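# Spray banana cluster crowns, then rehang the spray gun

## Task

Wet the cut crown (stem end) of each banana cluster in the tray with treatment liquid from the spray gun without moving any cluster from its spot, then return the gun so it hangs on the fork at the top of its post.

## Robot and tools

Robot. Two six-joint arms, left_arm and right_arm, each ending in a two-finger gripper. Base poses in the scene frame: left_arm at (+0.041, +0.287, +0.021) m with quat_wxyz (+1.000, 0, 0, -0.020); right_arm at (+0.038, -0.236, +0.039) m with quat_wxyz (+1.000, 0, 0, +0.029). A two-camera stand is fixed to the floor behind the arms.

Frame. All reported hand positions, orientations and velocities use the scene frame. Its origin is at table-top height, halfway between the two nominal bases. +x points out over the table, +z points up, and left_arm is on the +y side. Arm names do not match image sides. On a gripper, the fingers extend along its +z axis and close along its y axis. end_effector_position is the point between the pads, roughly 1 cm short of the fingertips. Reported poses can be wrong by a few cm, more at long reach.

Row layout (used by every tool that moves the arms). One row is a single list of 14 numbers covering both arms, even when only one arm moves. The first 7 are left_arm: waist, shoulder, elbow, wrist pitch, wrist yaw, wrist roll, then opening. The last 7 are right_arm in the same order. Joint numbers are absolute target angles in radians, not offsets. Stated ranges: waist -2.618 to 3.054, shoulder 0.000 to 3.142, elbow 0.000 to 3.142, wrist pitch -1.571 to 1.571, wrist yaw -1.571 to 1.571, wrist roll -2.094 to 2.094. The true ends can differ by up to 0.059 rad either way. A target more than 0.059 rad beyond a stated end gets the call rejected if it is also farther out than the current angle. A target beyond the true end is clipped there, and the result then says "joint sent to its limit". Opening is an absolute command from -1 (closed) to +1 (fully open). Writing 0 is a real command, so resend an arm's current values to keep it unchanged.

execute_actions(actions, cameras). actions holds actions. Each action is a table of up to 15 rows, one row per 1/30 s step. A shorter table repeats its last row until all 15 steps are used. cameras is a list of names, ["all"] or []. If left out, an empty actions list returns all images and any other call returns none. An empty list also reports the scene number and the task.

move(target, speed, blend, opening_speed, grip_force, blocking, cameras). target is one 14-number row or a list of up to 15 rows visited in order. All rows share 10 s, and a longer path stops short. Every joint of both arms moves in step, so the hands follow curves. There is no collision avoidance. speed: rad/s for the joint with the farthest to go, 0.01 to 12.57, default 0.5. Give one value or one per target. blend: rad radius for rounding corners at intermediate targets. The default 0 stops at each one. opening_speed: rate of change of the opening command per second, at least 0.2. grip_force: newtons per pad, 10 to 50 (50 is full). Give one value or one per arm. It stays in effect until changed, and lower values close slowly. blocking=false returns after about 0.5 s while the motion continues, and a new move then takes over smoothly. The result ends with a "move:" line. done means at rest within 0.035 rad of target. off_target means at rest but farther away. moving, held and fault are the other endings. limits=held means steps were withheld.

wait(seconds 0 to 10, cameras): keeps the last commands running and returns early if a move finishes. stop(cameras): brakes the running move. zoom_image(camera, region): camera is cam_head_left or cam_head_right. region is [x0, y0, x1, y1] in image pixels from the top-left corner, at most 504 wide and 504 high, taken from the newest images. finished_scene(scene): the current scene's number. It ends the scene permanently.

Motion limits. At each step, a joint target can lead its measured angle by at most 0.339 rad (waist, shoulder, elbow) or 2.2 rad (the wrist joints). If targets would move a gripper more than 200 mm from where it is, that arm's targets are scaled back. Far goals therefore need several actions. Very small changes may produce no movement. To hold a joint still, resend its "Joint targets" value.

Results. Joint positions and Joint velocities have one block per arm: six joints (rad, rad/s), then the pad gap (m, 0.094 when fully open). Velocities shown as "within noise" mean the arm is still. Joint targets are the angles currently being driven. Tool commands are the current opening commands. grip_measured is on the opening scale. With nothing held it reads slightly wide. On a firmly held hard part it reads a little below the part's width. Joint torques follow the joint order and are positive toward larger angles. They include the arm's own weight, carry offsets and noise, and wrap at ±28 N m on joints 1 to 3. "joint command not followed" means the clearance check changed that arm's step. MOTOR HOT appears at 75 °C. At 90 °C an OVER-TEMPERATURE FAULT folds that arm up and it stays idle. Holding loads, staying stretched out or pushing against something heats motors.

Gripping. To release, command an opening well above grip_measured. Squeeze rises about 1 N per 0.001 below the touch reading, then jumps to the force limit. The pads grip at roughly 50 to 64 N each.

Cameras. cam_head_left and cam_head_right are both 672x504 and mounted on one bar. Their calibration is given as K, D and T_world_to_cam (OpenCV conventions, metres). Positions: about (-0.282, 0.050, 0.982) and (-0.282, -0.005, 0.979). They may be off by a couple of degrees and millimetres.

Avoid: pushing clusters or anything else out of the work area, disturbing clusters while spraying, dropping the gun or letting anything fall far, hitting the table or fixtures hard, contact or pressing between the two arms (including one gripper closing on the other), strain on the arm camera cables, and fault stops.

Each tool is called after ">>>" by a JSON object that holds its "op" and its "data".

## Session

>>> {"op": "execute_actions", "data": {"actions": []}}

>>> {"op": "zoom_image", "data": {"camera": "cam_head_left", "region": [80, 20, 230, 220]}}

Scene clock: 0.00 s.
left_arm: end_effector_position=(+0.4365, +0.2849, +0.1505) grip_measured=+1.000 end_effector_quat_wxyz=(+0.647, +0.010, +0.762, -0.011) | right_arm: end_effector_position=(+0.4447, -0.2204, +0.1565) grip_measured=+1.000 end_effector_quat_wxyz=(+0.619, +0.010, +0.785, -0.042)
Joint positions: left_arm=[0.051 1.543 0.3 1.08 0.042 0.003 0.094] | right_arm=[0.063 1.577 0.373 0.967 0.196 -0.009 0.094]
Joint velocities: within noise
Joint torques (N m): no reading
Motor temperatures (°C): left_arm=[27 29 30 36 26 26 27] | right_arm=[27 26 40 32 29 24 29]
Heat: left arm: 36 °C; right arm: 40 °C.
Joint targets: left_arm=[0.051 1.539 0.304 1.075 0.042 0.003] | right_arm=[0.063 1.576 0.374 0.953 0.197 -0.008]
Tool commands: left_gripper/opening=+1.0 right_gripper/opening=+1.0

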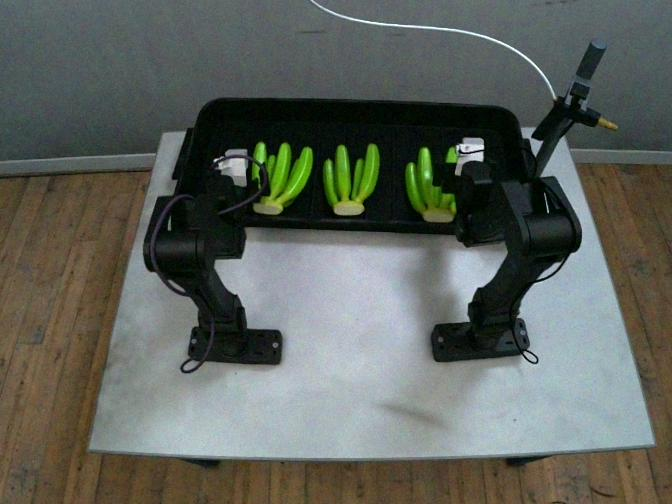

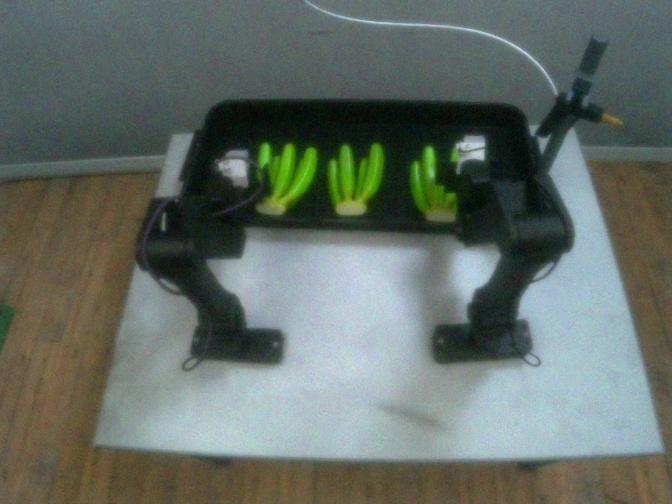

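Scaled by 2.520 from the camera's 672x504 image, which has a finer 960x720 frame.

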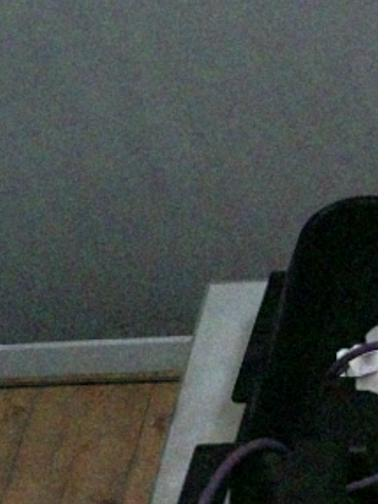

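>>> {"op": "zoom_image", "data": {"camera": "cam_head_left", "region": [500, 30, 650, 180]}}

>>> {"op": "zoom_image", "data": {"camera": "cam_head_right", "region": [500, 30, 650, 180]}}

>>> {"op": "zoom_image", "data": {"camera": "cam_head_left", "region": [520, 70, 630, 180]}}

Scaled by 3.360 from the camera's 672x504 image, which has a finer 960x720 frame.

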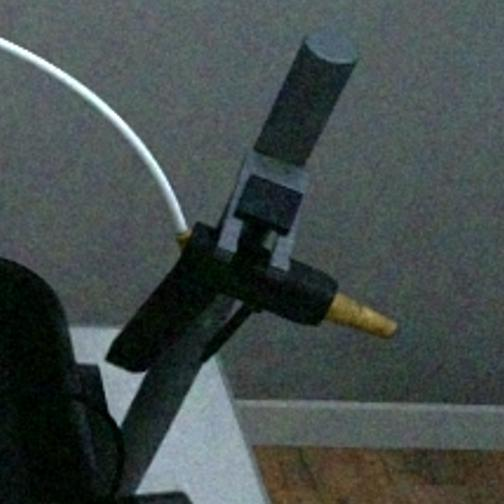

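Scaled by 3.360 from the camera's 672x504 image, which has a finer 960x720 frame.

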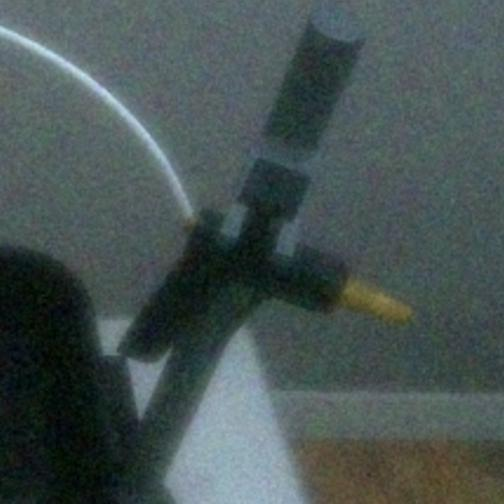

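Scaled by 4.582 from the camera's 672x504 image, which has a finer 960x720 frame.

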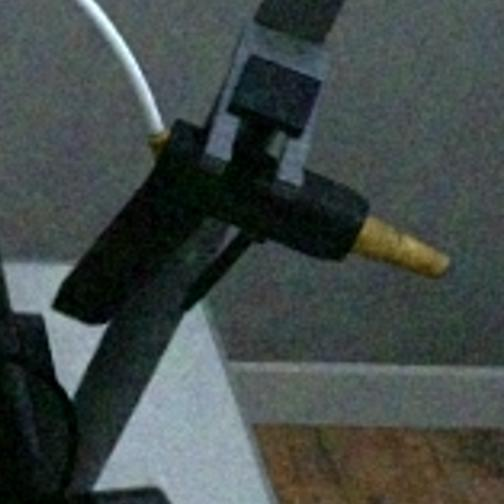

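>>> {"op": "move", "data": {"target": [[0.7,0.7,0.4,0.6,0.042,0,1,-0.554,0.898,0.40,0.498,-0.094,0.2,1],[1.1,0.7,0.4,0.6,0.042,0,1,-0.535,1.2,0.57,0.635,-0.07,0.2,1]], "speed": [0.9,0.35], "cameras": ["all"]}}

>>> {"op": "zoom_image", "data": {"camera": "cam_head_left", "region": [510, 50, 630, 170]}}

>>> {"op": "zoom_image", "data": {"camera": "cam_head_right", "region": [510, 50, 630, 170]}}

Scene clock: 50.47 s.
left_arm: end_effector_position=(+0.2009, +0.5548, +0.3551) grip_measured=+1.000 end_effector_quat_wxyz=(+0.694, -0.291, +0.532, +0.388) | right_arm: end_effector_position=(+0.4024, -0.4093, +0.2983) grip_measured=+1.000 end_effector_quat_wxyz=(+0.697, +0.209, +0.683, -0.072)
Joint positions: left_arm=[1.093 0.705 0.377 0.596 0.043 -0.002 0.094] | right_arm=[-0.543 1.191 0.542 0.629 -0.085 0.192 0.094]
Joint torques (N m): left_arm=[0.65 -0.68 10.7 1.62 -0.02 0.05] | right_arm=[0.7 -3.3 9.63 1.67 0.13 0.12]
Motor temperatures (°C): left_arm=[27 30 30 40 26 26 27] | right_arm=[27 28 42 39 29 24 29]
Heat: left arm: 40 °C; right arm: 42 °C.
Joint targets: left_arm=[1.100 0.700 0.400 0.600 0.042 0.000] | right_arm=[-0.535 1.200 0.570 0.635 -0.070 0.200]
move: done

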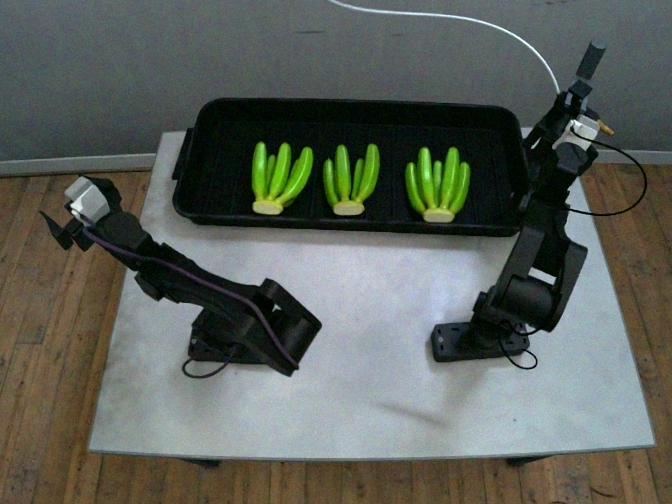

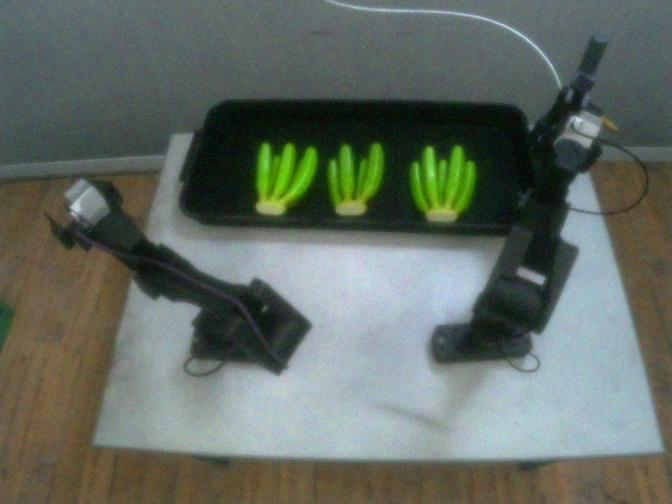

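Scaled by 4.200 from the camera's 672x504 image, which has a finer 960x720 frame.

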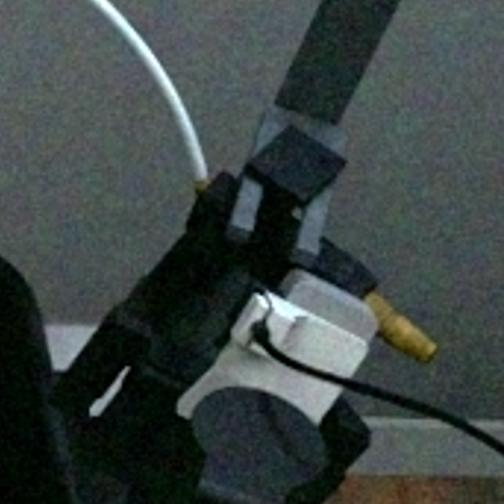

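Scaled by 4.200 from the camera's 672x504 image, which has a finer 960x720 frame.

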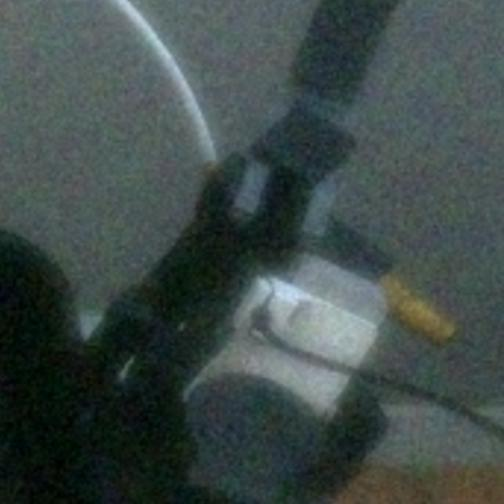

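>>> {"op": "move", "data": {"target": [1.1,0.7,0.4,0.6,0.042,0,1,-0.554,0.86,0.40,0.51,-0.094,0.2,1], "speed": 0.35, "cameras": ["all"]}}

>>> {"op": "zoom_image", "data": {"camera": "cam_head_left", "region": [510, 50, 630, 170]}}

>>> {"op": "zoom_image", "data": {"camera": "cam_head_right", "region": [510, 50, 630, 170]}}

Scene clock: 71.13 s.
left_arm: end_effector_position=(+0.2009, +0.5548, +0.3551) grip_measured=+1.000 end_effector_quat_wxyz=(+0.694, -0.291, +0.532, +0.388) | right_arm: end_effector_position=(+0.3518, -0.3821, +0.3280) grip_measured=+1.000 end_effector_quat_wxyz=(+0.731, +0.195, +0.649, -0.078)
Joint positions: left_arm=[1.093 0.705 0.377 0.596 0.043 -0.002 0.094] | right_arm=[-0.543 0.872 0.422 0.53 -0.087 0.193 0.094]
Joint torques (N m): left_arm=[0.65 -0.65 10.8 1.63 0.01 0.03] | right_arm=[-0.84 -2.85 5.87 1.5 -0.07 0.07]
Motor temperatures (°C): left_arm=[27 30 33 39 26 26 27] | right_arm=[27 27 47 41 29 24 29]
Heat: left arm: 39 °C; right arm: 47 °C.
Joint targets: left_arm=[1.100 0.700 0.400 0.600 0.042 0.000] | right_arm=[-0.554 0.860 0.400 0.510 -0.094 0.200]
move: done

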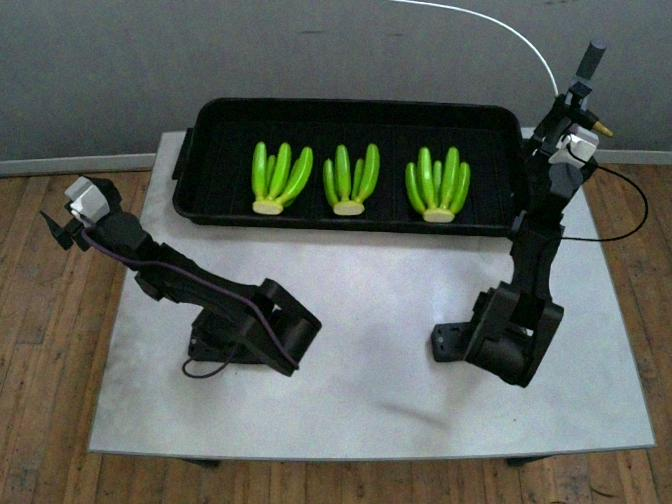

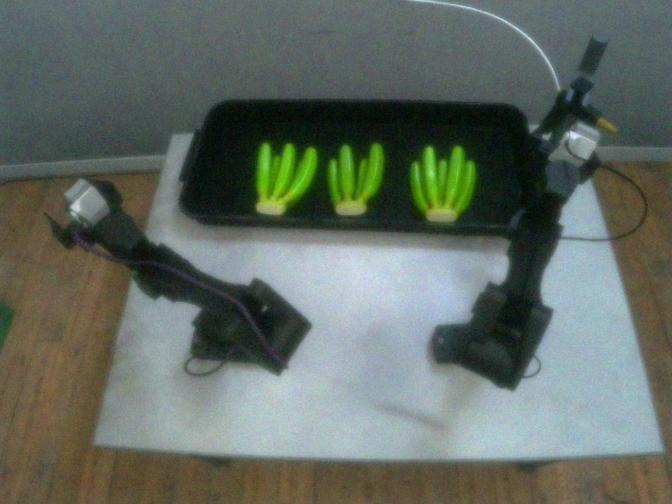

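Scaled by 4.200 from the camera's 672x504 image, which has a finer 960x720 frame.

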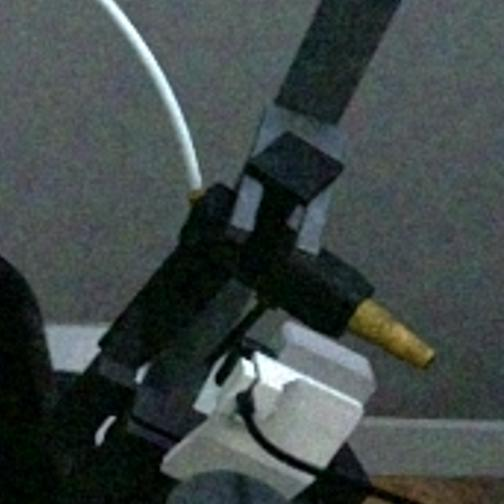

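Scaled by 4.200 from the camera's 672x504 image, which has a finer 960x720 frame.

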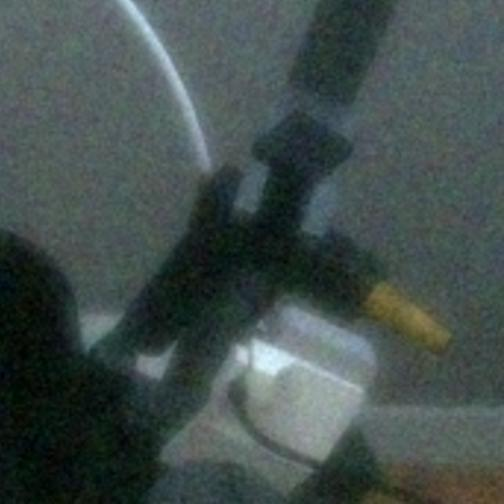

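>>> {"op": "move", "data": {"target": [1.1,0.7,0.4,0.6,0.042,0,1,-0.383,1.077,0.41,0.68,0.127,0.2,1], "speed": 0.35, "cameras": ["all"]}}

>>> {"op": "zoom_image", "data": {"camera": "cam_head_left", "region": [510, 50, 630, 170]}}

>>> {"op": "zoom_image", "data": {"camera": "cam_head_right", "region": [510, 50, 630, 170]}}

Scene clock: 108.17 s.
left_arm: end_effector_position=(+0.2009, +0.5548, +0.3551) grip_measured=+1.000 end_effector_quat_wxyz=(+0.694, -0.291, +0.532, +0.388) | right_arm: end_effector_position=(+0.3855, -0.3763, +0.2973) grip_measured=+1.000 end_effector_quat_wxyz=(+0.712, +0.220, +0.660, -0.090)
Joint positions: left_arm=[1.093 0.705 0.377 0.596 0.043 -0.002 0.094] | right_arm=[-0.39 1.072 0.422 0.681 0.115 0.193 0.094]
Joint torques (N m): left_arm=[0.73 -0.64 10.8 1.62 -0.02 0.05] | right_arm=[0.64 -2.66 6.37 1.64 0.1 0.1]
Motor temperatures (°C): left_arm=[27 29 34 39 26 26 26] | right_arm=[27 27 42 40 29 24 29]
Heat: left arm: 39 °C; right arm: 42 °C.
Joint targets: left_arm=[1.100 0.700 0.400 0.600 0.042 0.000] | right_arm=[-0.383 1.077 0.410 0.680 0.127 0.200]
move: done

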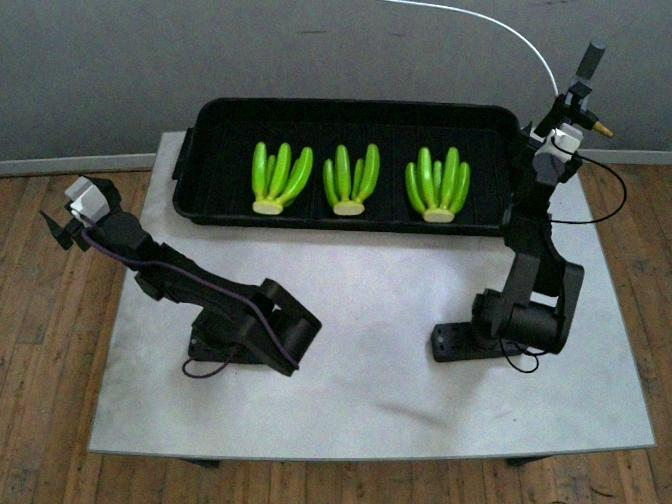

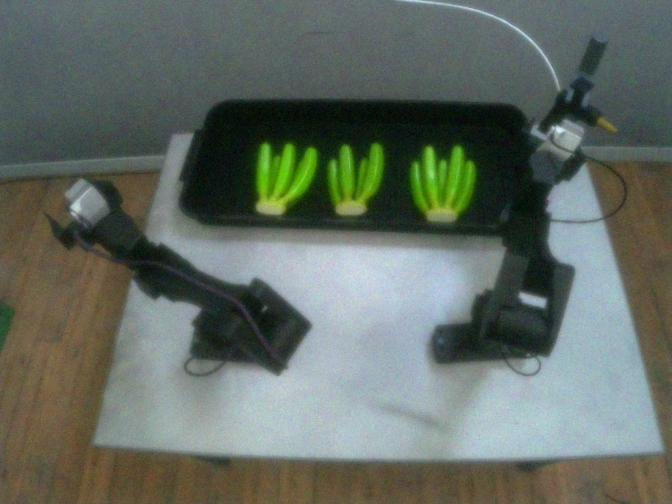

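Scaled by 4.200 from the camera's 672x504 image, which has a finer 960x720 frame.

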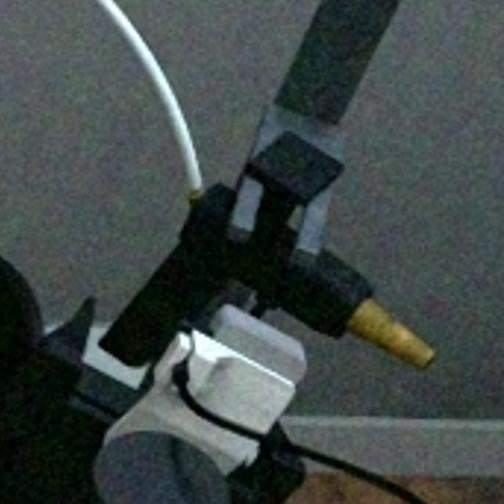

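Scaled by 4.200 from the camera's 672x504 image, which has a finer 960x720 frame.

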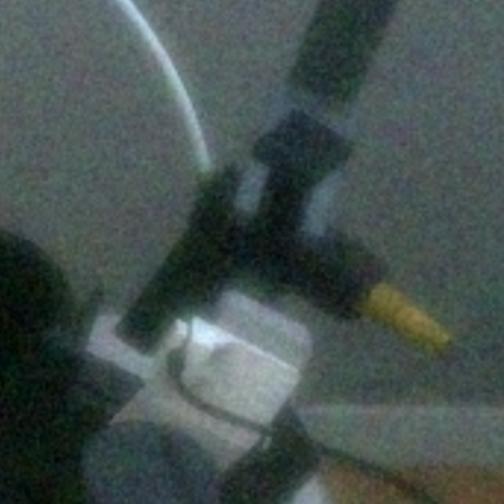

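>>> {"op": "move", "data": {"target": [1.1,0.7,0.4,0.6,0.042,0,1,-0.40,1.26,0.515,0.74,0.107,0.2,1], "speed": 0.2, "cameras": ["all"]}}

>>> {"op": "zoom_image", "data": {"camera": "cam_head_left", "region": [510, 50, 630, 170]}}

>>> {"op": "zoom_image", "data": {"camera": "cam_head_right", "region": [510, 50, 630, 170]}}

Scene clock: 120.67 s.
left_arm: end_effector_position=(+0.2009, +0.5548, +0.3551) grip_measured=+1.000 end_effector_quat_wxyz=(+0.694, -0.291, +0.532, +0.388) | right_arm: end_effector_position=(+0.4145, -0.3860, +0.2781) grip_measured=+1.000 end_effector_quat_wxyz=(+0.694, +0.223, +0.678, -0.089)
Joint positions: left_arm=[1.093 0.705 0.377 0.596 0.043 -0.002 0.094] | right_arm=[-0.39 1.25 0.489 0.742 0.113 0.193 0.094]
Joint torques (N m): left_arm=[0.7 -0.54 10.81 1.63 -0.02 0.05] | right_arm=[-0.88 -3.75 9.21 1.71 -0.12 0.11]
Heat: left arm: 39 °C; right arm: 42 °C.
Joint targets: left_arm=[1.100 0.700 0.400 0.600 0.042 0.000] | right_arm=[-0.400 1.260 0.515 0.740 0.107 0.200]
move: done

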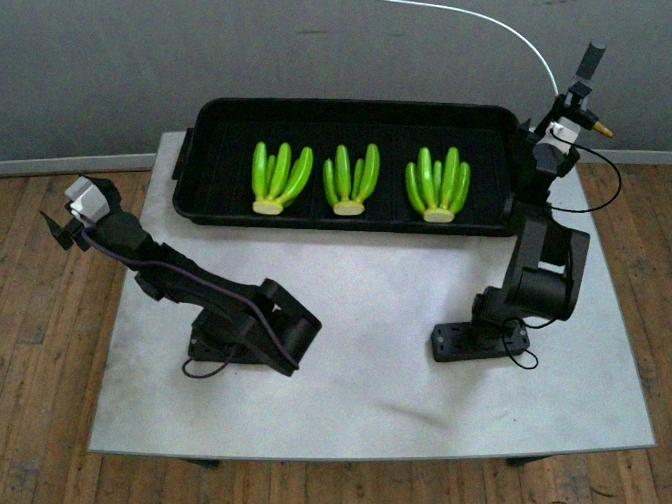

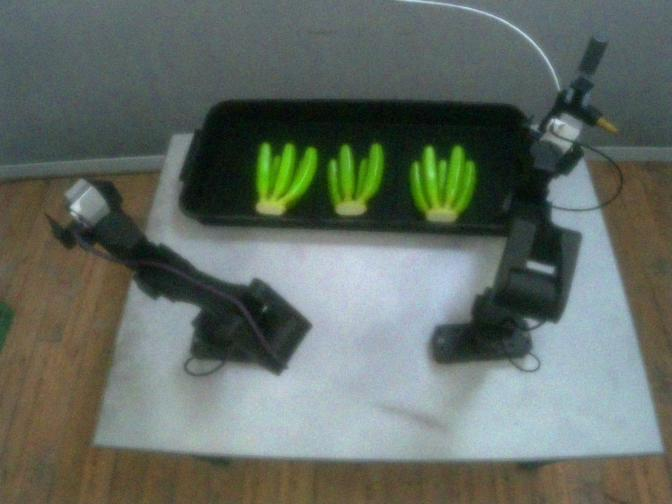

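Scaled by 4.200 from the camera's 672x504 image, which has a finer 960x720 frame.

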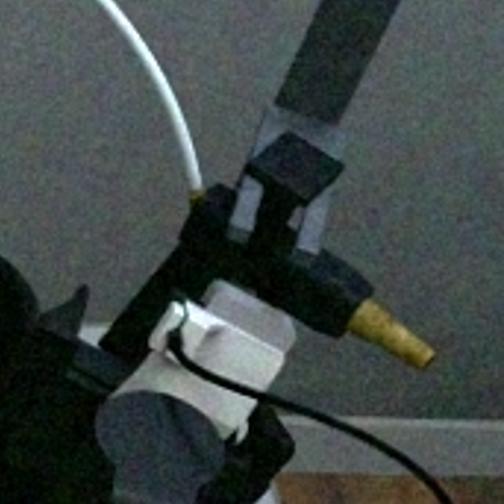

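Scaled by 4.200 from the camera's 672x504 image, which has a finer 960x720 frame.

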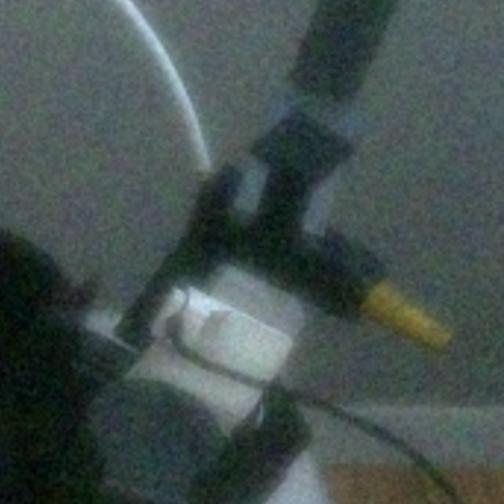

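>>> {"op": "move", "data": {"target": [1.1,0.7,0.4,0.6,0.042,0,1,-0.4165,1.419,0.634,0.805,0.094,0.2,1], "speed": 0.2, "cameras": ["cam_head_left"]}}

>>> {"op": "zoom_image", "data": {"camera": "cam_head_left", "region": [510, 50, 630, 170]}}

Scene clock: 159.57 s.
left_arm: end_effector_position=(+0.2009, +0.5548, +0.3551) grip_measured=+1.000 end_effector_quat_wxyz=(+0.694, -0.291, +0.532, +0.388) | right_arm: end_effector_position=(+0.4455, -0.4029, +0.2889) grip_measured=+1.000 end_effector_quat_wxyz=(+0.706, +0.223, +0.666, -0.092)
Joint positions: left_arm=[1.093 0.705 0.377 0.596 0.043 -0.002 0.094] | right_arm=[-0.408 1.404 0.609 0.808 0.102 0.193 0.094]
Joint torques (N m): left_arm=[0.75 -0.55 10.85 1.62 0 0.04] | right_arm=[-0.79 -4.71 9.05 1.61 -0.14 0.09]
Heat: left arm: 39 °C; right arm: 43 °C.
Joint targets: left_arm=[1.100 0.700 0.400 0.600 0.042 0.000] | right_arm=[-0.416 1.419 0.634 0.805 0.094 0.200]
move: done
Images, in order (width x height): cam_head_left 672x504.

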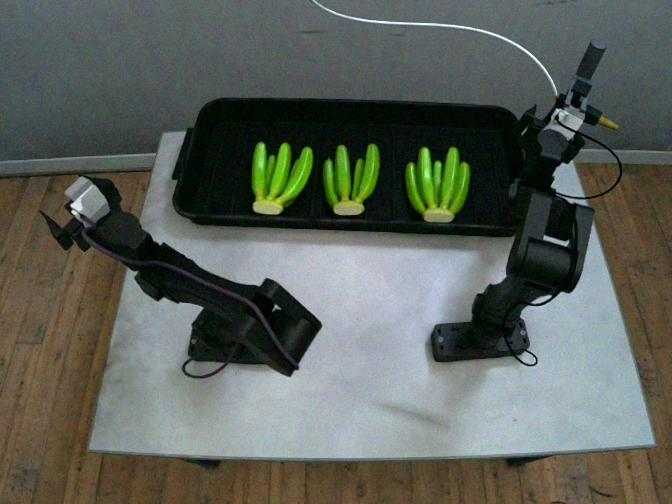

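Scaled by 4.200 from the camera's 672x504 image, which has a finer 960x720 frame.

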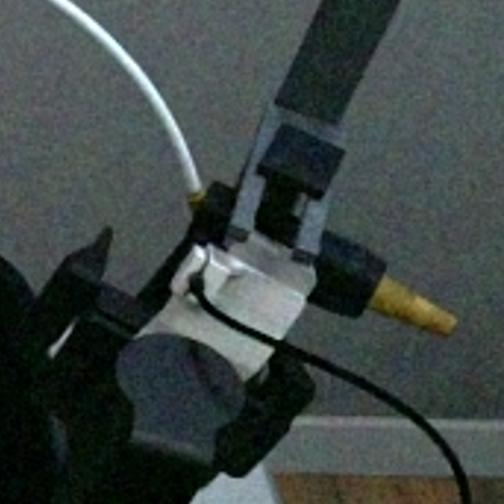

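>>> {"op": "move", "data": {"target": [1.1,0.7,0.4,0.6,0.042,0,1,-0.4165,1.419,0.634,0.805,0.094,0.2,-0.7], "opening_speed": 0.5, "cameras": ["cam_head_left"]}}

>>> {"op": "zoom_image", "data": {"camera": "cam_head_left", "region": [510, 50, 630, 170]}}

Scene clock: 167.80 s.
left_arm: end_effector_position=(+0.2009, +0.5548, +0.3551) grip_measured=+1.000 end_effector_quat_wxyz=(+0.694, -0.291, +0.532, +0.388) | right_arm: end_effector_position=(+0.4412, -0.4121, +0.2888) grip_measured=-0.269 end_effector_quat_wxyz=(+0.703, +0.233, +0.663, -0.111)
Joint positions: left_arm=[1.093 0.705 0.377 0.596 0.043 -0.002 0.094] | right_arm=[-0.417 1.405 0.609 0.808 0.135 0.179 0.034]
Joint torques (N m): left_arm=[0.68 -0.64 10.78 1.61 0 0.05] | right_arm=[0.21 -4.64 9.03 1.63 -0.43 0.25]
Heat: left arm: 39 °C; right arm: 45 °C.
Joint targets: left_arm=[1.100 0.700 0.400 0.600 0.042 0.000] | right_arm=[-0.416 1.419 0.634 0.805 0.094 0.200]
move: off_target (right_arm); right_arm: the wrist yaw is farthest, 0.041 rad from its target
Images, in order (width x height): cam_head_left 672x504.

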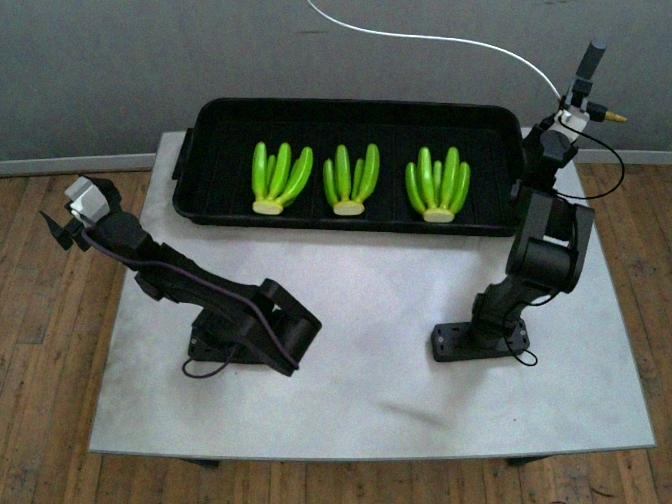

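Scaled by 4.200 from the camera's 672x504 image, which has a finer 960x720 frame.

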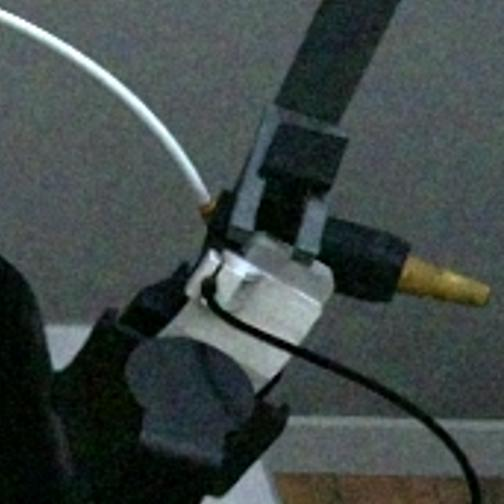

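>>> {"op": "move", "data": {"target": [[1.1,0.7,0.4,0.6,0.042,0,1,-0.4165,1.394,0.659,0.755,0.11,0.19,-0.7],[1.1,0.7,0.4,0.6,0.042,0,1,-0.382,1.16,0.51,0.67,0.16,0.19,-0.7],[1.1,0.7,0.4,0.6,0.042,0,1,-0.334,0.872,0.395,0.50,0.21,0.19,-0.7]], "speed": [0.15,0.2,0.25], "blend": [0.0,0.05,0], "cameras": ["cam_head_left"]}}

>>> {"op": "zoom_image", "data": {"camera": "cam_head_left", "region": [460, 50, 640, 230]}}

Scene clock: 193.10 s.
left_arm: end_effector_position=(+0.2009, +0.5548, +0.3551) grip_measured=+1.000 end_effector_quat_wxyz=(+0.694, -0.291, +0.532, +0.388) | right_arm: end_effector_position=(+0.3602, -0.3665, +0.3014) grip_measured=-0.269 end_effector_quat_wxyz=(+0.697, +0.233, +0.670, -0.106)
Joint positions: left_arm=[1.093 0.705 0.377 0.596 0.043 -0.002 0.094] | right_arm=[-0.343 0.892 0.409 0.478 0.201 0.185 0.034]
Joint torques (N m): left_arm=[0.68 -0.58 10.84 1.62 -0.01 0.04] | right_arm=[0.69 -3.67 6.46 1.87 0.05 0.05]
Motor temperatures (°C): left_arm=[27 29 35 39 26 26 26] | right_arm=[27 28 47 45 29 24 30]
Heat: left arm: 39 °C; right arm: 47 °C.
Joint targets: left_arm=[1.100 0.700 0.400 0.600 0.042 0.000] | right_arm=[-0.334 0.872 0.395 0.500 0.210 0.190]
move: done
Images, in order (width x height): cam_head_left 672x504.

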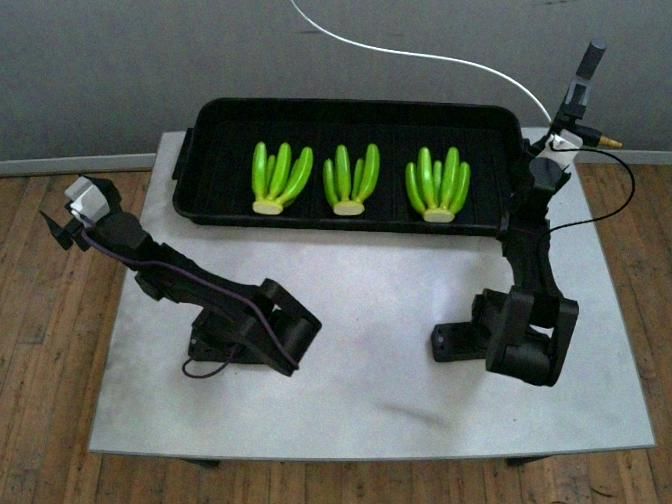

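Scaled by 2.800 from the camera's 672x504 image, which has a finer 960x720 frame.

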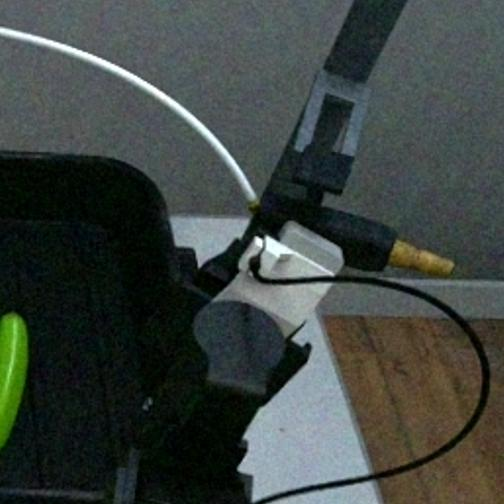

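>>> {"op": "move", "data": {"target": [[1.1,0.7,0.4,0.6,0.042,0,1,0.3,0.9,0.42,0.52,0.5,1.8,-0.7],[1.1,0.7,0.4,0.6,0.042,0,1,0.59,1.375,0.535,0.87,0.648,1.8,-0.7]], "speed": [0.6,0.3], "blend": [0.05,0], "cameras": ["cam_head_left","cam_head_right"]}}

>>> {"op": "zoom_image", "data": {"camera": "cam_head_left", "region": [340, 80, 540, 280]}}

Scene clock: 219.10 s.
left_arm: end_effector_position=(+0.2009, +0.5548, +0.3551) grip_measured=+1.000 end_effector_quat_wxyz=(+0.694, -0.291, +0.532, +0.388) | right_arm: end_effector_position=(+0.4110, -0.0893, +0.2643) grip_measured=-0.270 end_effector_quat_wxyz=(+0.433, +0.558, +0.443, +0.552)
Joint positions: left_arm=[1.093 0.705 0.377 0.596 0.043 -0.002 0.094] | right_arm=[0.584 1.369 0.5 0.85 0.636 1.817 0.034]
Joint torques (N m): left_arm=[0.68 -0.68 10.81 1.61 -0.02 0.06] | right_arm=[0.59 -4.75 9.33 1.69 0.08 -0.11]
Heat: left arm: 39 °C; right arm: 45 °C.
Joint targets: left_arm=[1.100 0.700 0.400 0.600 0.042 0.000] | right_arm=[0.590 1.375 0.535 0.870 0.648 1.800]
move: done

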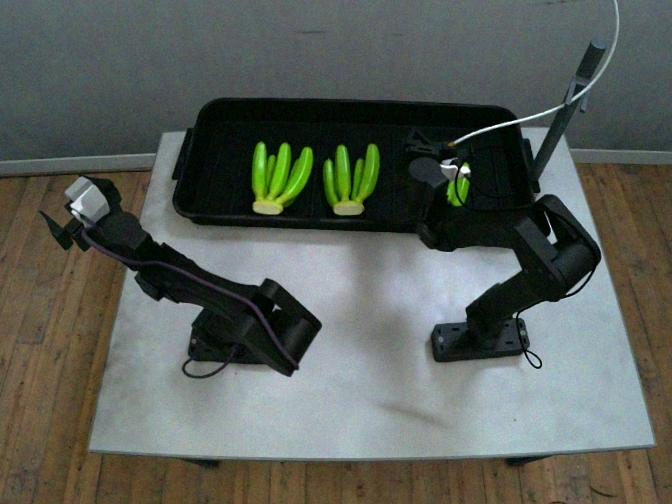

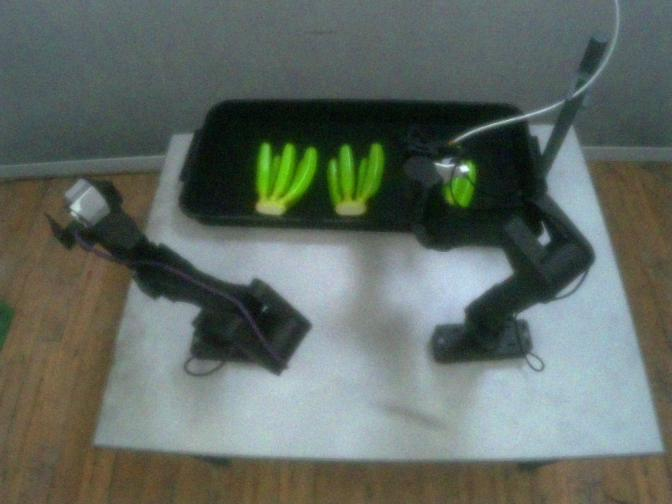

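Scaled by 2.520 from the camera's 672x504 image, which has a finer 960x720 frame.

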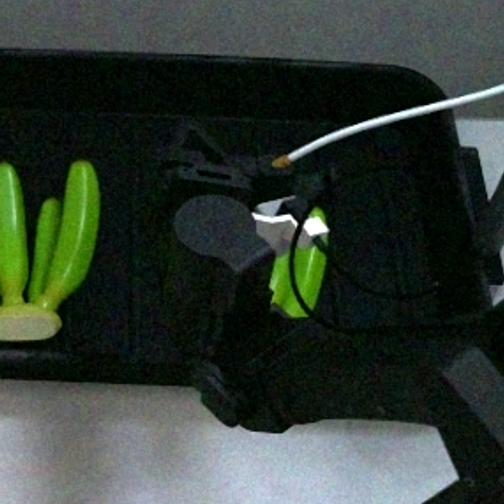

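>>> {"op": "move", "data": {"target": [[1.1,0.7,0.4,0.6,0.042,0,1,0.66,1.33,0.495,0.865,0.648,1.8,-0.7],[1.1,0.7,0.4,0.6,0.042,0,1,0.52,1.33,0.495,0.865,0.648,1.8,-0.7],[1.1,0.7,0.4,0.6,0.042,0,1,0.52,1.27,0.442,0.858,0.648,1.8,-0.7],[1.1,0.7,0.4,0.6,0.042,0,1,0.67,1.27,0.442,0.858,0.648,1.8,-0.7]], "speed": [0.1,0.08,0.1,0.08], "blend": 0.01}}

>>> {"op": "move", "data": {"target": [[1.1,0.7,0.4,0.6,0.042,0,1,0.45,0.9,0.42,0.50,0.5,1.8,-0.7]], "cameras": ["cam_head_left"]}}

>>> {"op": "zoom_image", "data": {"camera": "cam_head_left", "region": [360, 130, 500, 270]}}

Scene clock: 242.10 s.
left_arm: end_effector_position=(+0.2009, +0.5548, +0.3551) grip_measured=+1.000 end_effector_quat_wxyz=(+0.694, -0.291, +0.532, +0.388) | right_arm: end_effector_position=(+0.3873, -0.0709, +0.2725) grip_measured=-0.270 end_effector_quat_wxyz=(+0.412, +0.539, +0.453, +0.579)
Joint positions: left_arm=[1.093 0.705 0.377 0.596 0.043 -0.002 0.094] | right_arm=[0.662 1.294 0.456 0.85 0.64 1.817 0.034]
Joint torques (N m): left_arm=[0.68 -0.62 10.76 1.62 -0.03 0.03] | right_arm=[0.64 -6.83 5.72 1.61 0.08 -0.17]
Heat: left arm: 39 °C; right arm: 47 °C.
Joint targets: left_arm=[1.100 0.700 0.400 0.600 0.042 0.000] | right_arm=[0.670 1.270 0.442 0.858 0.648 1.800]
move: done

Scene clock: 243.63 s.
left_arm: end_effector_position=(+0.2009, +0.5548, +0.3551) grip_measured=+1.000 end_effector_quat_wxyz=(+0.694, -0.291, +0.532, +0.388) | right_arm: end_effector_position=(+0.3695, -0.1472, +0.3105) grip_measured=-0.270 end_effector_quat_wxyz=(+0.433, +0.554, +0.433, +0.564)
Joint positions: left_arm=[1.093 0.705 0.377 0.596 0.043 -0.002 0.094] | right_arm=[0.457 0.915 0.435 0.492 0.505 1.818 0.034]
Joint torques (N m): left_arm=[0.7 -0.57 10.82 1.61 -0.02 0.04] | right_arm=[-0.32 -3.41 6.34 1.71 -0.06 -0.17]
Heat: left arm: 39 °C; right arm: 47 °C.
Joint targets: left_arm=[1.100 0.700 0.400 0.600 0.042 0.000] | right_arm=[0.450 0.900 0.420 0.500 0.500 1.800]
move: done
Images, in order (width x height): cam_head_left 672x504.

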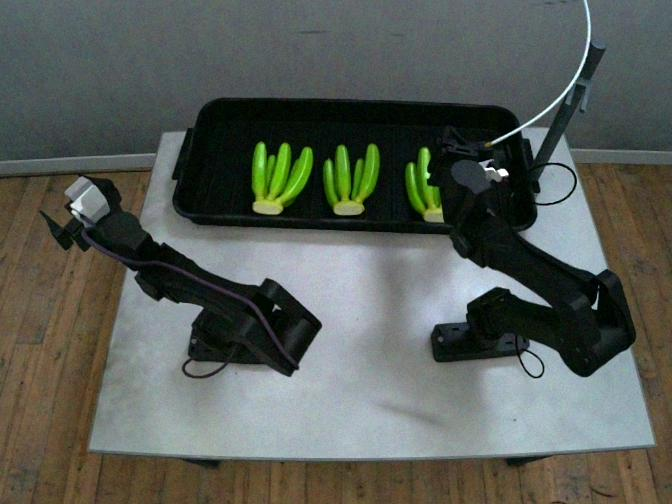

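Scaled by 3.600 from the camera's 672x504 image, which has a finer 960x720 frame.

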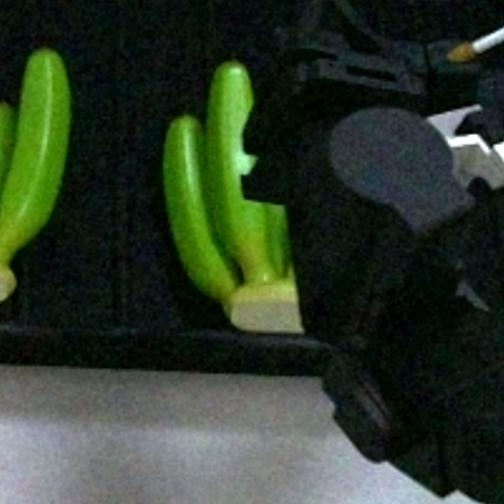

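>>> {"op": "move", "data": {"target": [[1.1,0.7,0.4,0.6,0.042,0,1,0.7,1.18,0.43,0.785,0.832,1.8,-0.7],[1.1,0.7,0.4,0.6,0.042,0,1,0.85,1.18,0.43,0.785,0.832,1.8,-0.7],[1.1,0.7,0.4,0.6,0.042,0,1,0.85,1.12,0.375,0.78,0.832,1.8,-0.7],[1.1,0.7,0.4,0.6,0.042,0,1,0.68,1.12,0.375,0.78,0.832,1.8,-0.7]], "speed": [0.3,0.08,0.1,0.08], "blend": 0.01, "cameras": ["cam_head_left"]}}

>>> {"op": "zoom_image", "data": {"camera": "cam_head_left", "region": [360, 130, 500, 270]}}

>>> {"op": "move", "data": {"target": [1.1,0.7,0.4,0.6,0.042,0,1,0.2,0.9,0.42,0.50,0.5,1.8,-0.7], "cameras": ["cam_head_left"]}}

>>> {"op": "zoom_image", "data": {"camera": "cam_head_left", "region": [360, 130, 500, 270]}}

Scene clock: 270.20 s.
left_arm: end_effector_position=(+0.2009, +0.5548, +0.3551) grip_measured=+1.000 end_effector_quat_wxyz=(+0.694, -0.291, +0.532, +0.388) | right_arm: end_effector_position=(+0.3640, -0.1126, +0.2792) grip_measured=-0.270 end_effector_quat_wxyz=(+0.454, +0.573, +0.405, +0.549)
Joint positions: left_arm=[1.093 0.705 0.377 0.596 0.043 -0.002 0.094] | right_arm=[0.688 1.14 0.39 0.774 0.822 1.818 0.034]
Joint torques (N m): left_arm=[0.66 -0.66 10.86 1.63 0.01 0.04] | right_arm=[-0.73 -5.16 5.78 1.51 0.05 -0.13]
Heat: left arm: 39 °C; right arm: 46 °C.
Joint targets: left_arm=[1.100 0.700 0.400 0.600 0.042 0.000] | right_arm=[0.680 1.120 0.375 0.780 0.832 1.800]
move: done
Images, in order (width x height): cam_head_left 672x504.

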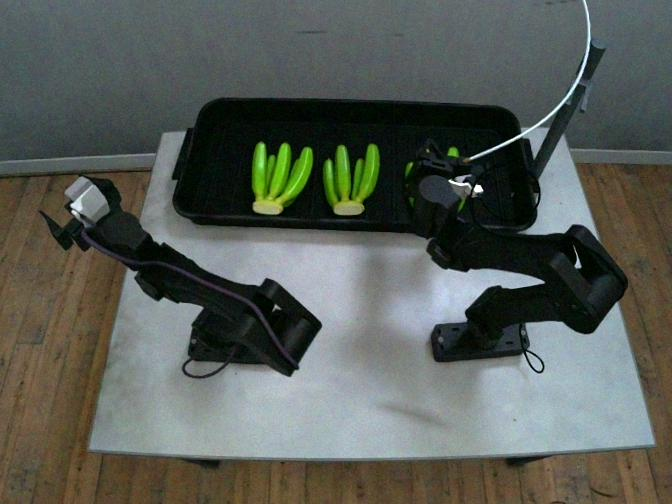

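Scaled by 3.600 from the camera's 672x504 image, which has a finer 960x720 frame.

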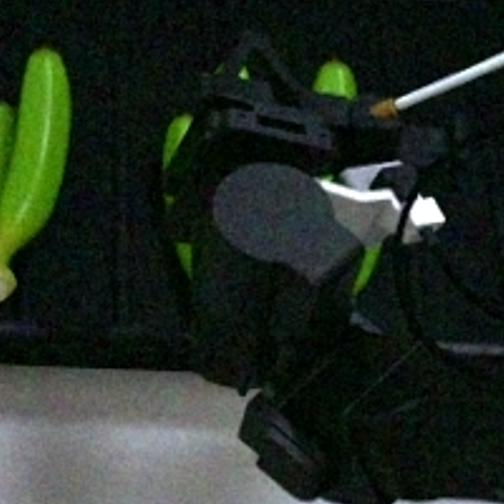

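Scene clock: 271.93 s.
left_arm: end_effector_position=(+0.2009, +0.5548, +0.3551) grip_measured=+1.000 end_effector_quat_wxyz=(+0.694, -0.291, +0.532, +0.388) | right_arm: end_effector_position=(+0.3784, -0.2326, +0.2880) grip_measured=-0.270 end_effector_quat_wxyz=(+0.495, +0.612, +0.375, +0.490)
Joint positions: left_arm=[1.093 0.705 0.377 0.596 0.043 -0.002 0.094] | right_arm=[0.206 0.918 0.39 0.493 0.504 1.818 0.034]
Joint torques (N m): left_arm=[0.73 -0.57 10.78 1.61 -0.02 0.05] | right_arm=[-0.53 -3.73 9.81 1.68 -0.01 -0.15]
Heat: left arm: 39 °C; right arm: 46 °C.
Joint targets: left_arm=[1.100 0.700 0.400 0.600 0.042 0.000] | right_arm=[0.200 0.900 0.420 0.500 0.500 1.800]
move: done
Images, in order (width x height): cam_head_left 672x504.

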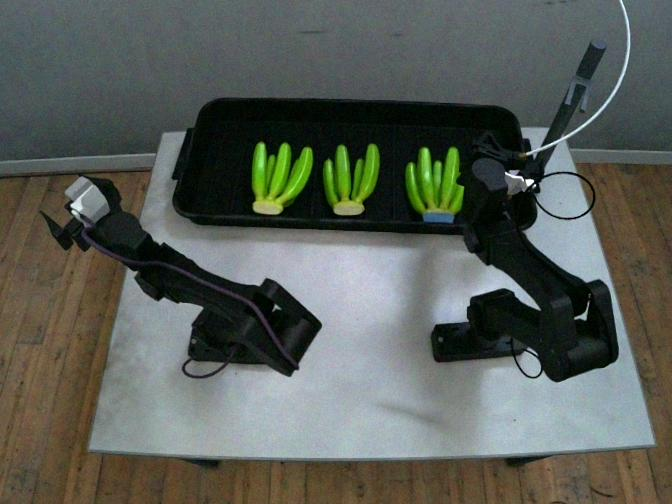

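Scaled by 3.600 from the camera's 672x504 image, which has a finer 960x720 frame.

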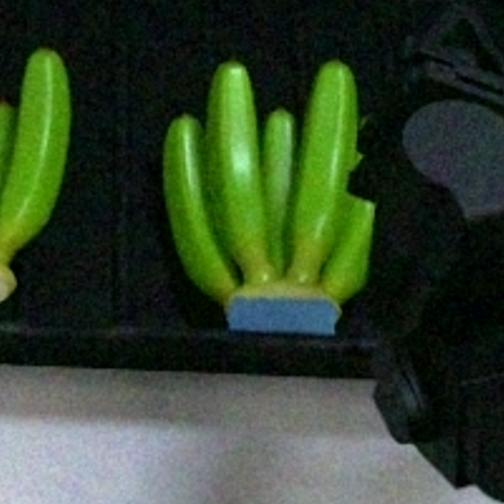

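>>> {"op": "move", "data": {"target": [[1.1,0.7,0.4,0.6,0.042,0,1,0.8,1.1,0.50,0.65,0.564,1.8,-0.7],[1.1,0.7,0.4,0.6,0.042,0,1,0.962,1.507,0.679,0.85,0.564,1.8,-0.7],[1.1,0.7,0.4,0.6,0.042,0,1,1.05,1.683,0.835,0.87,0.564,1.8,-0.7],[1.1,0.7,0.4,0.6,0.042,0,1,1.072,1.643,0.80,0.865,0.564,1.8,-0.7],[1.1,0.7,0.4,0.6,0.042,0,1,0.984,1.467,0.644,0.845,0.564,1.8,-0.7]], "speed": [0.6,0.4,0.09,0.1,0.09], "blend": [0.05,0.01,0.01,0.01,0], "cameras": ["cam_head_left"]}}

>>> {"op": "zoom_image", "data": {"camera": "cam_head_left", "region": [290, 120, 430, 260]}}

>>> {"op": "move", "data": {"target": [1.1,0.7,0.4,0.6,0.042,0,1,0.6,1.1,0.50,0.65,0.564,1.8,-0.7], "cameras": ["cam_head_left"]}}

>>> {"op": "zoom_image", "data": {"camera": "cam_head_left", "region": [290, 120, 430, 260]}}

Scene clock: 297.83 s.
left_arm: end_effector_position=(+0.2009, +0.5548, +0.3551) grip_measured=+1.000 end_effector_quat_wxyz=(+0.694, -0.291, +0.532, +0.388) | right_arm: end_effector_position=(+0.3343, +0.0930, +0.2798) grip_measured=-0.270 end_effector_quat_wxyz=(+0.284, +0.434, +0.557, +0.649)
Joint positions: left_arm=[1.093 0.705 0.377 0.596 0.043 -0.002 0.094] | right_arm=[0.992 1.496 0.657 0.841 0.553 1.819 0.034]
Joint torques (N m): left_arm=[0.68 -0.59 10.77 1.62 -0.01 0.05] | right_arm=[-0.7 -9.25 5.64 1.6 0.09 -0.18]
Heat: left arm: 39 °C; right arm: 47 °C.
Joint targets: left_arm=[1.100 0.700 0.400 0.600 0.042 0.000] | right_arm=[0.984 1.467 0.644 0.845 0.564 1.800]
move: done
Images, in order (width x height): cam_head_left 672x504.

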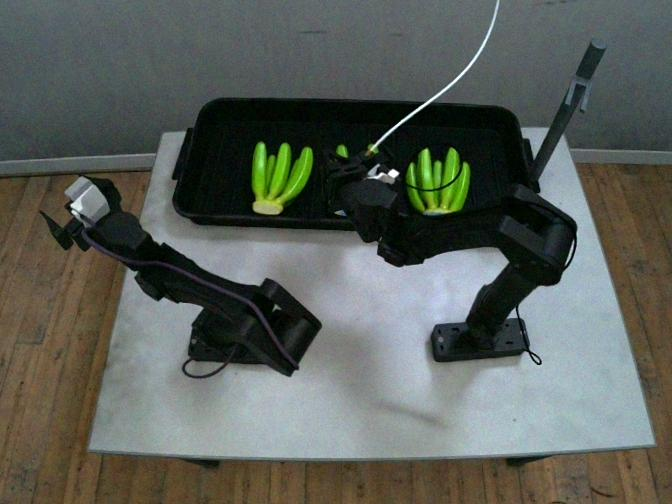

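Scaled by 3.600 from the camera's 672x504 image, which has a finer 960x720 frame.

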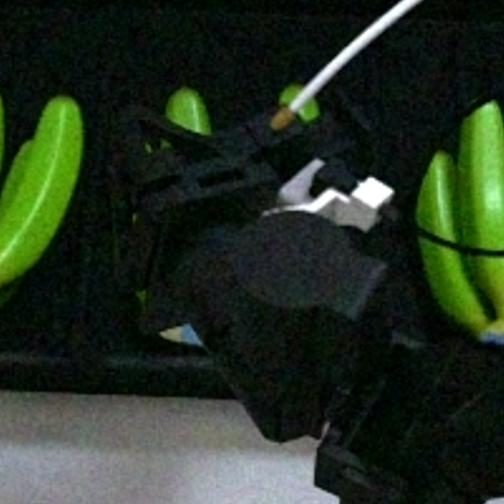

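Scene clock: 299.33 s.
left_arm: end_effector_position=(+0.2009, +0.5548, +0.3551) grip_measured=+1.000 end_effector_quat_wxyz=(+0.694, -0.291, +0.532, +0.388) | right_arm: end_effector_position=(+0.3827, -0.0875, +0.3153) grip_measured=-0.270 end_effector_quat_wxyz=(+0.407, +0.531, +0.447, +0.594)
Joint positions: left_arm=[1.093 0.705 0.377 0.596 0.043 -0.002 0.094] | right_arm=[0.604 1.118 0.515 0.645 0.563 1.819 0.034]
Joint torques (N m): left_arm=[0.69 -0.65 10.76 1.62 -0.05 0.04] | right_arm=[-0.47 -5.26 6.12 1.61 0 -0.19]
Heat: left arm: 39 °C; right arm: 47 °C.
Joint targets: left_arm=[1.100 0.700 0.400 0.600 0.042 0.000] | right_arm=[0.600 1.100 0.500 0.650 0.564 1.800]
move: done
Images, in order (width x height): cam_head_left 672x504.

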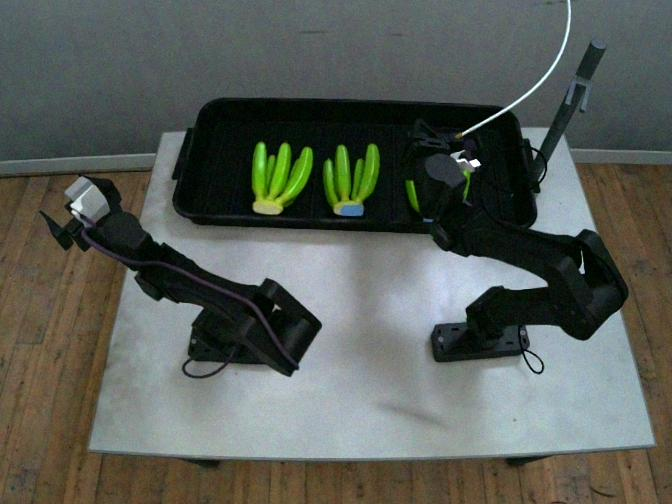

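Scaled by 3.600 from the camera's 672x504 image, which has a finer 960x720 frame.

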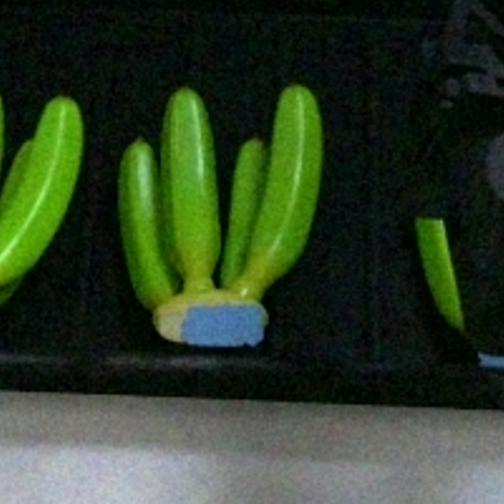

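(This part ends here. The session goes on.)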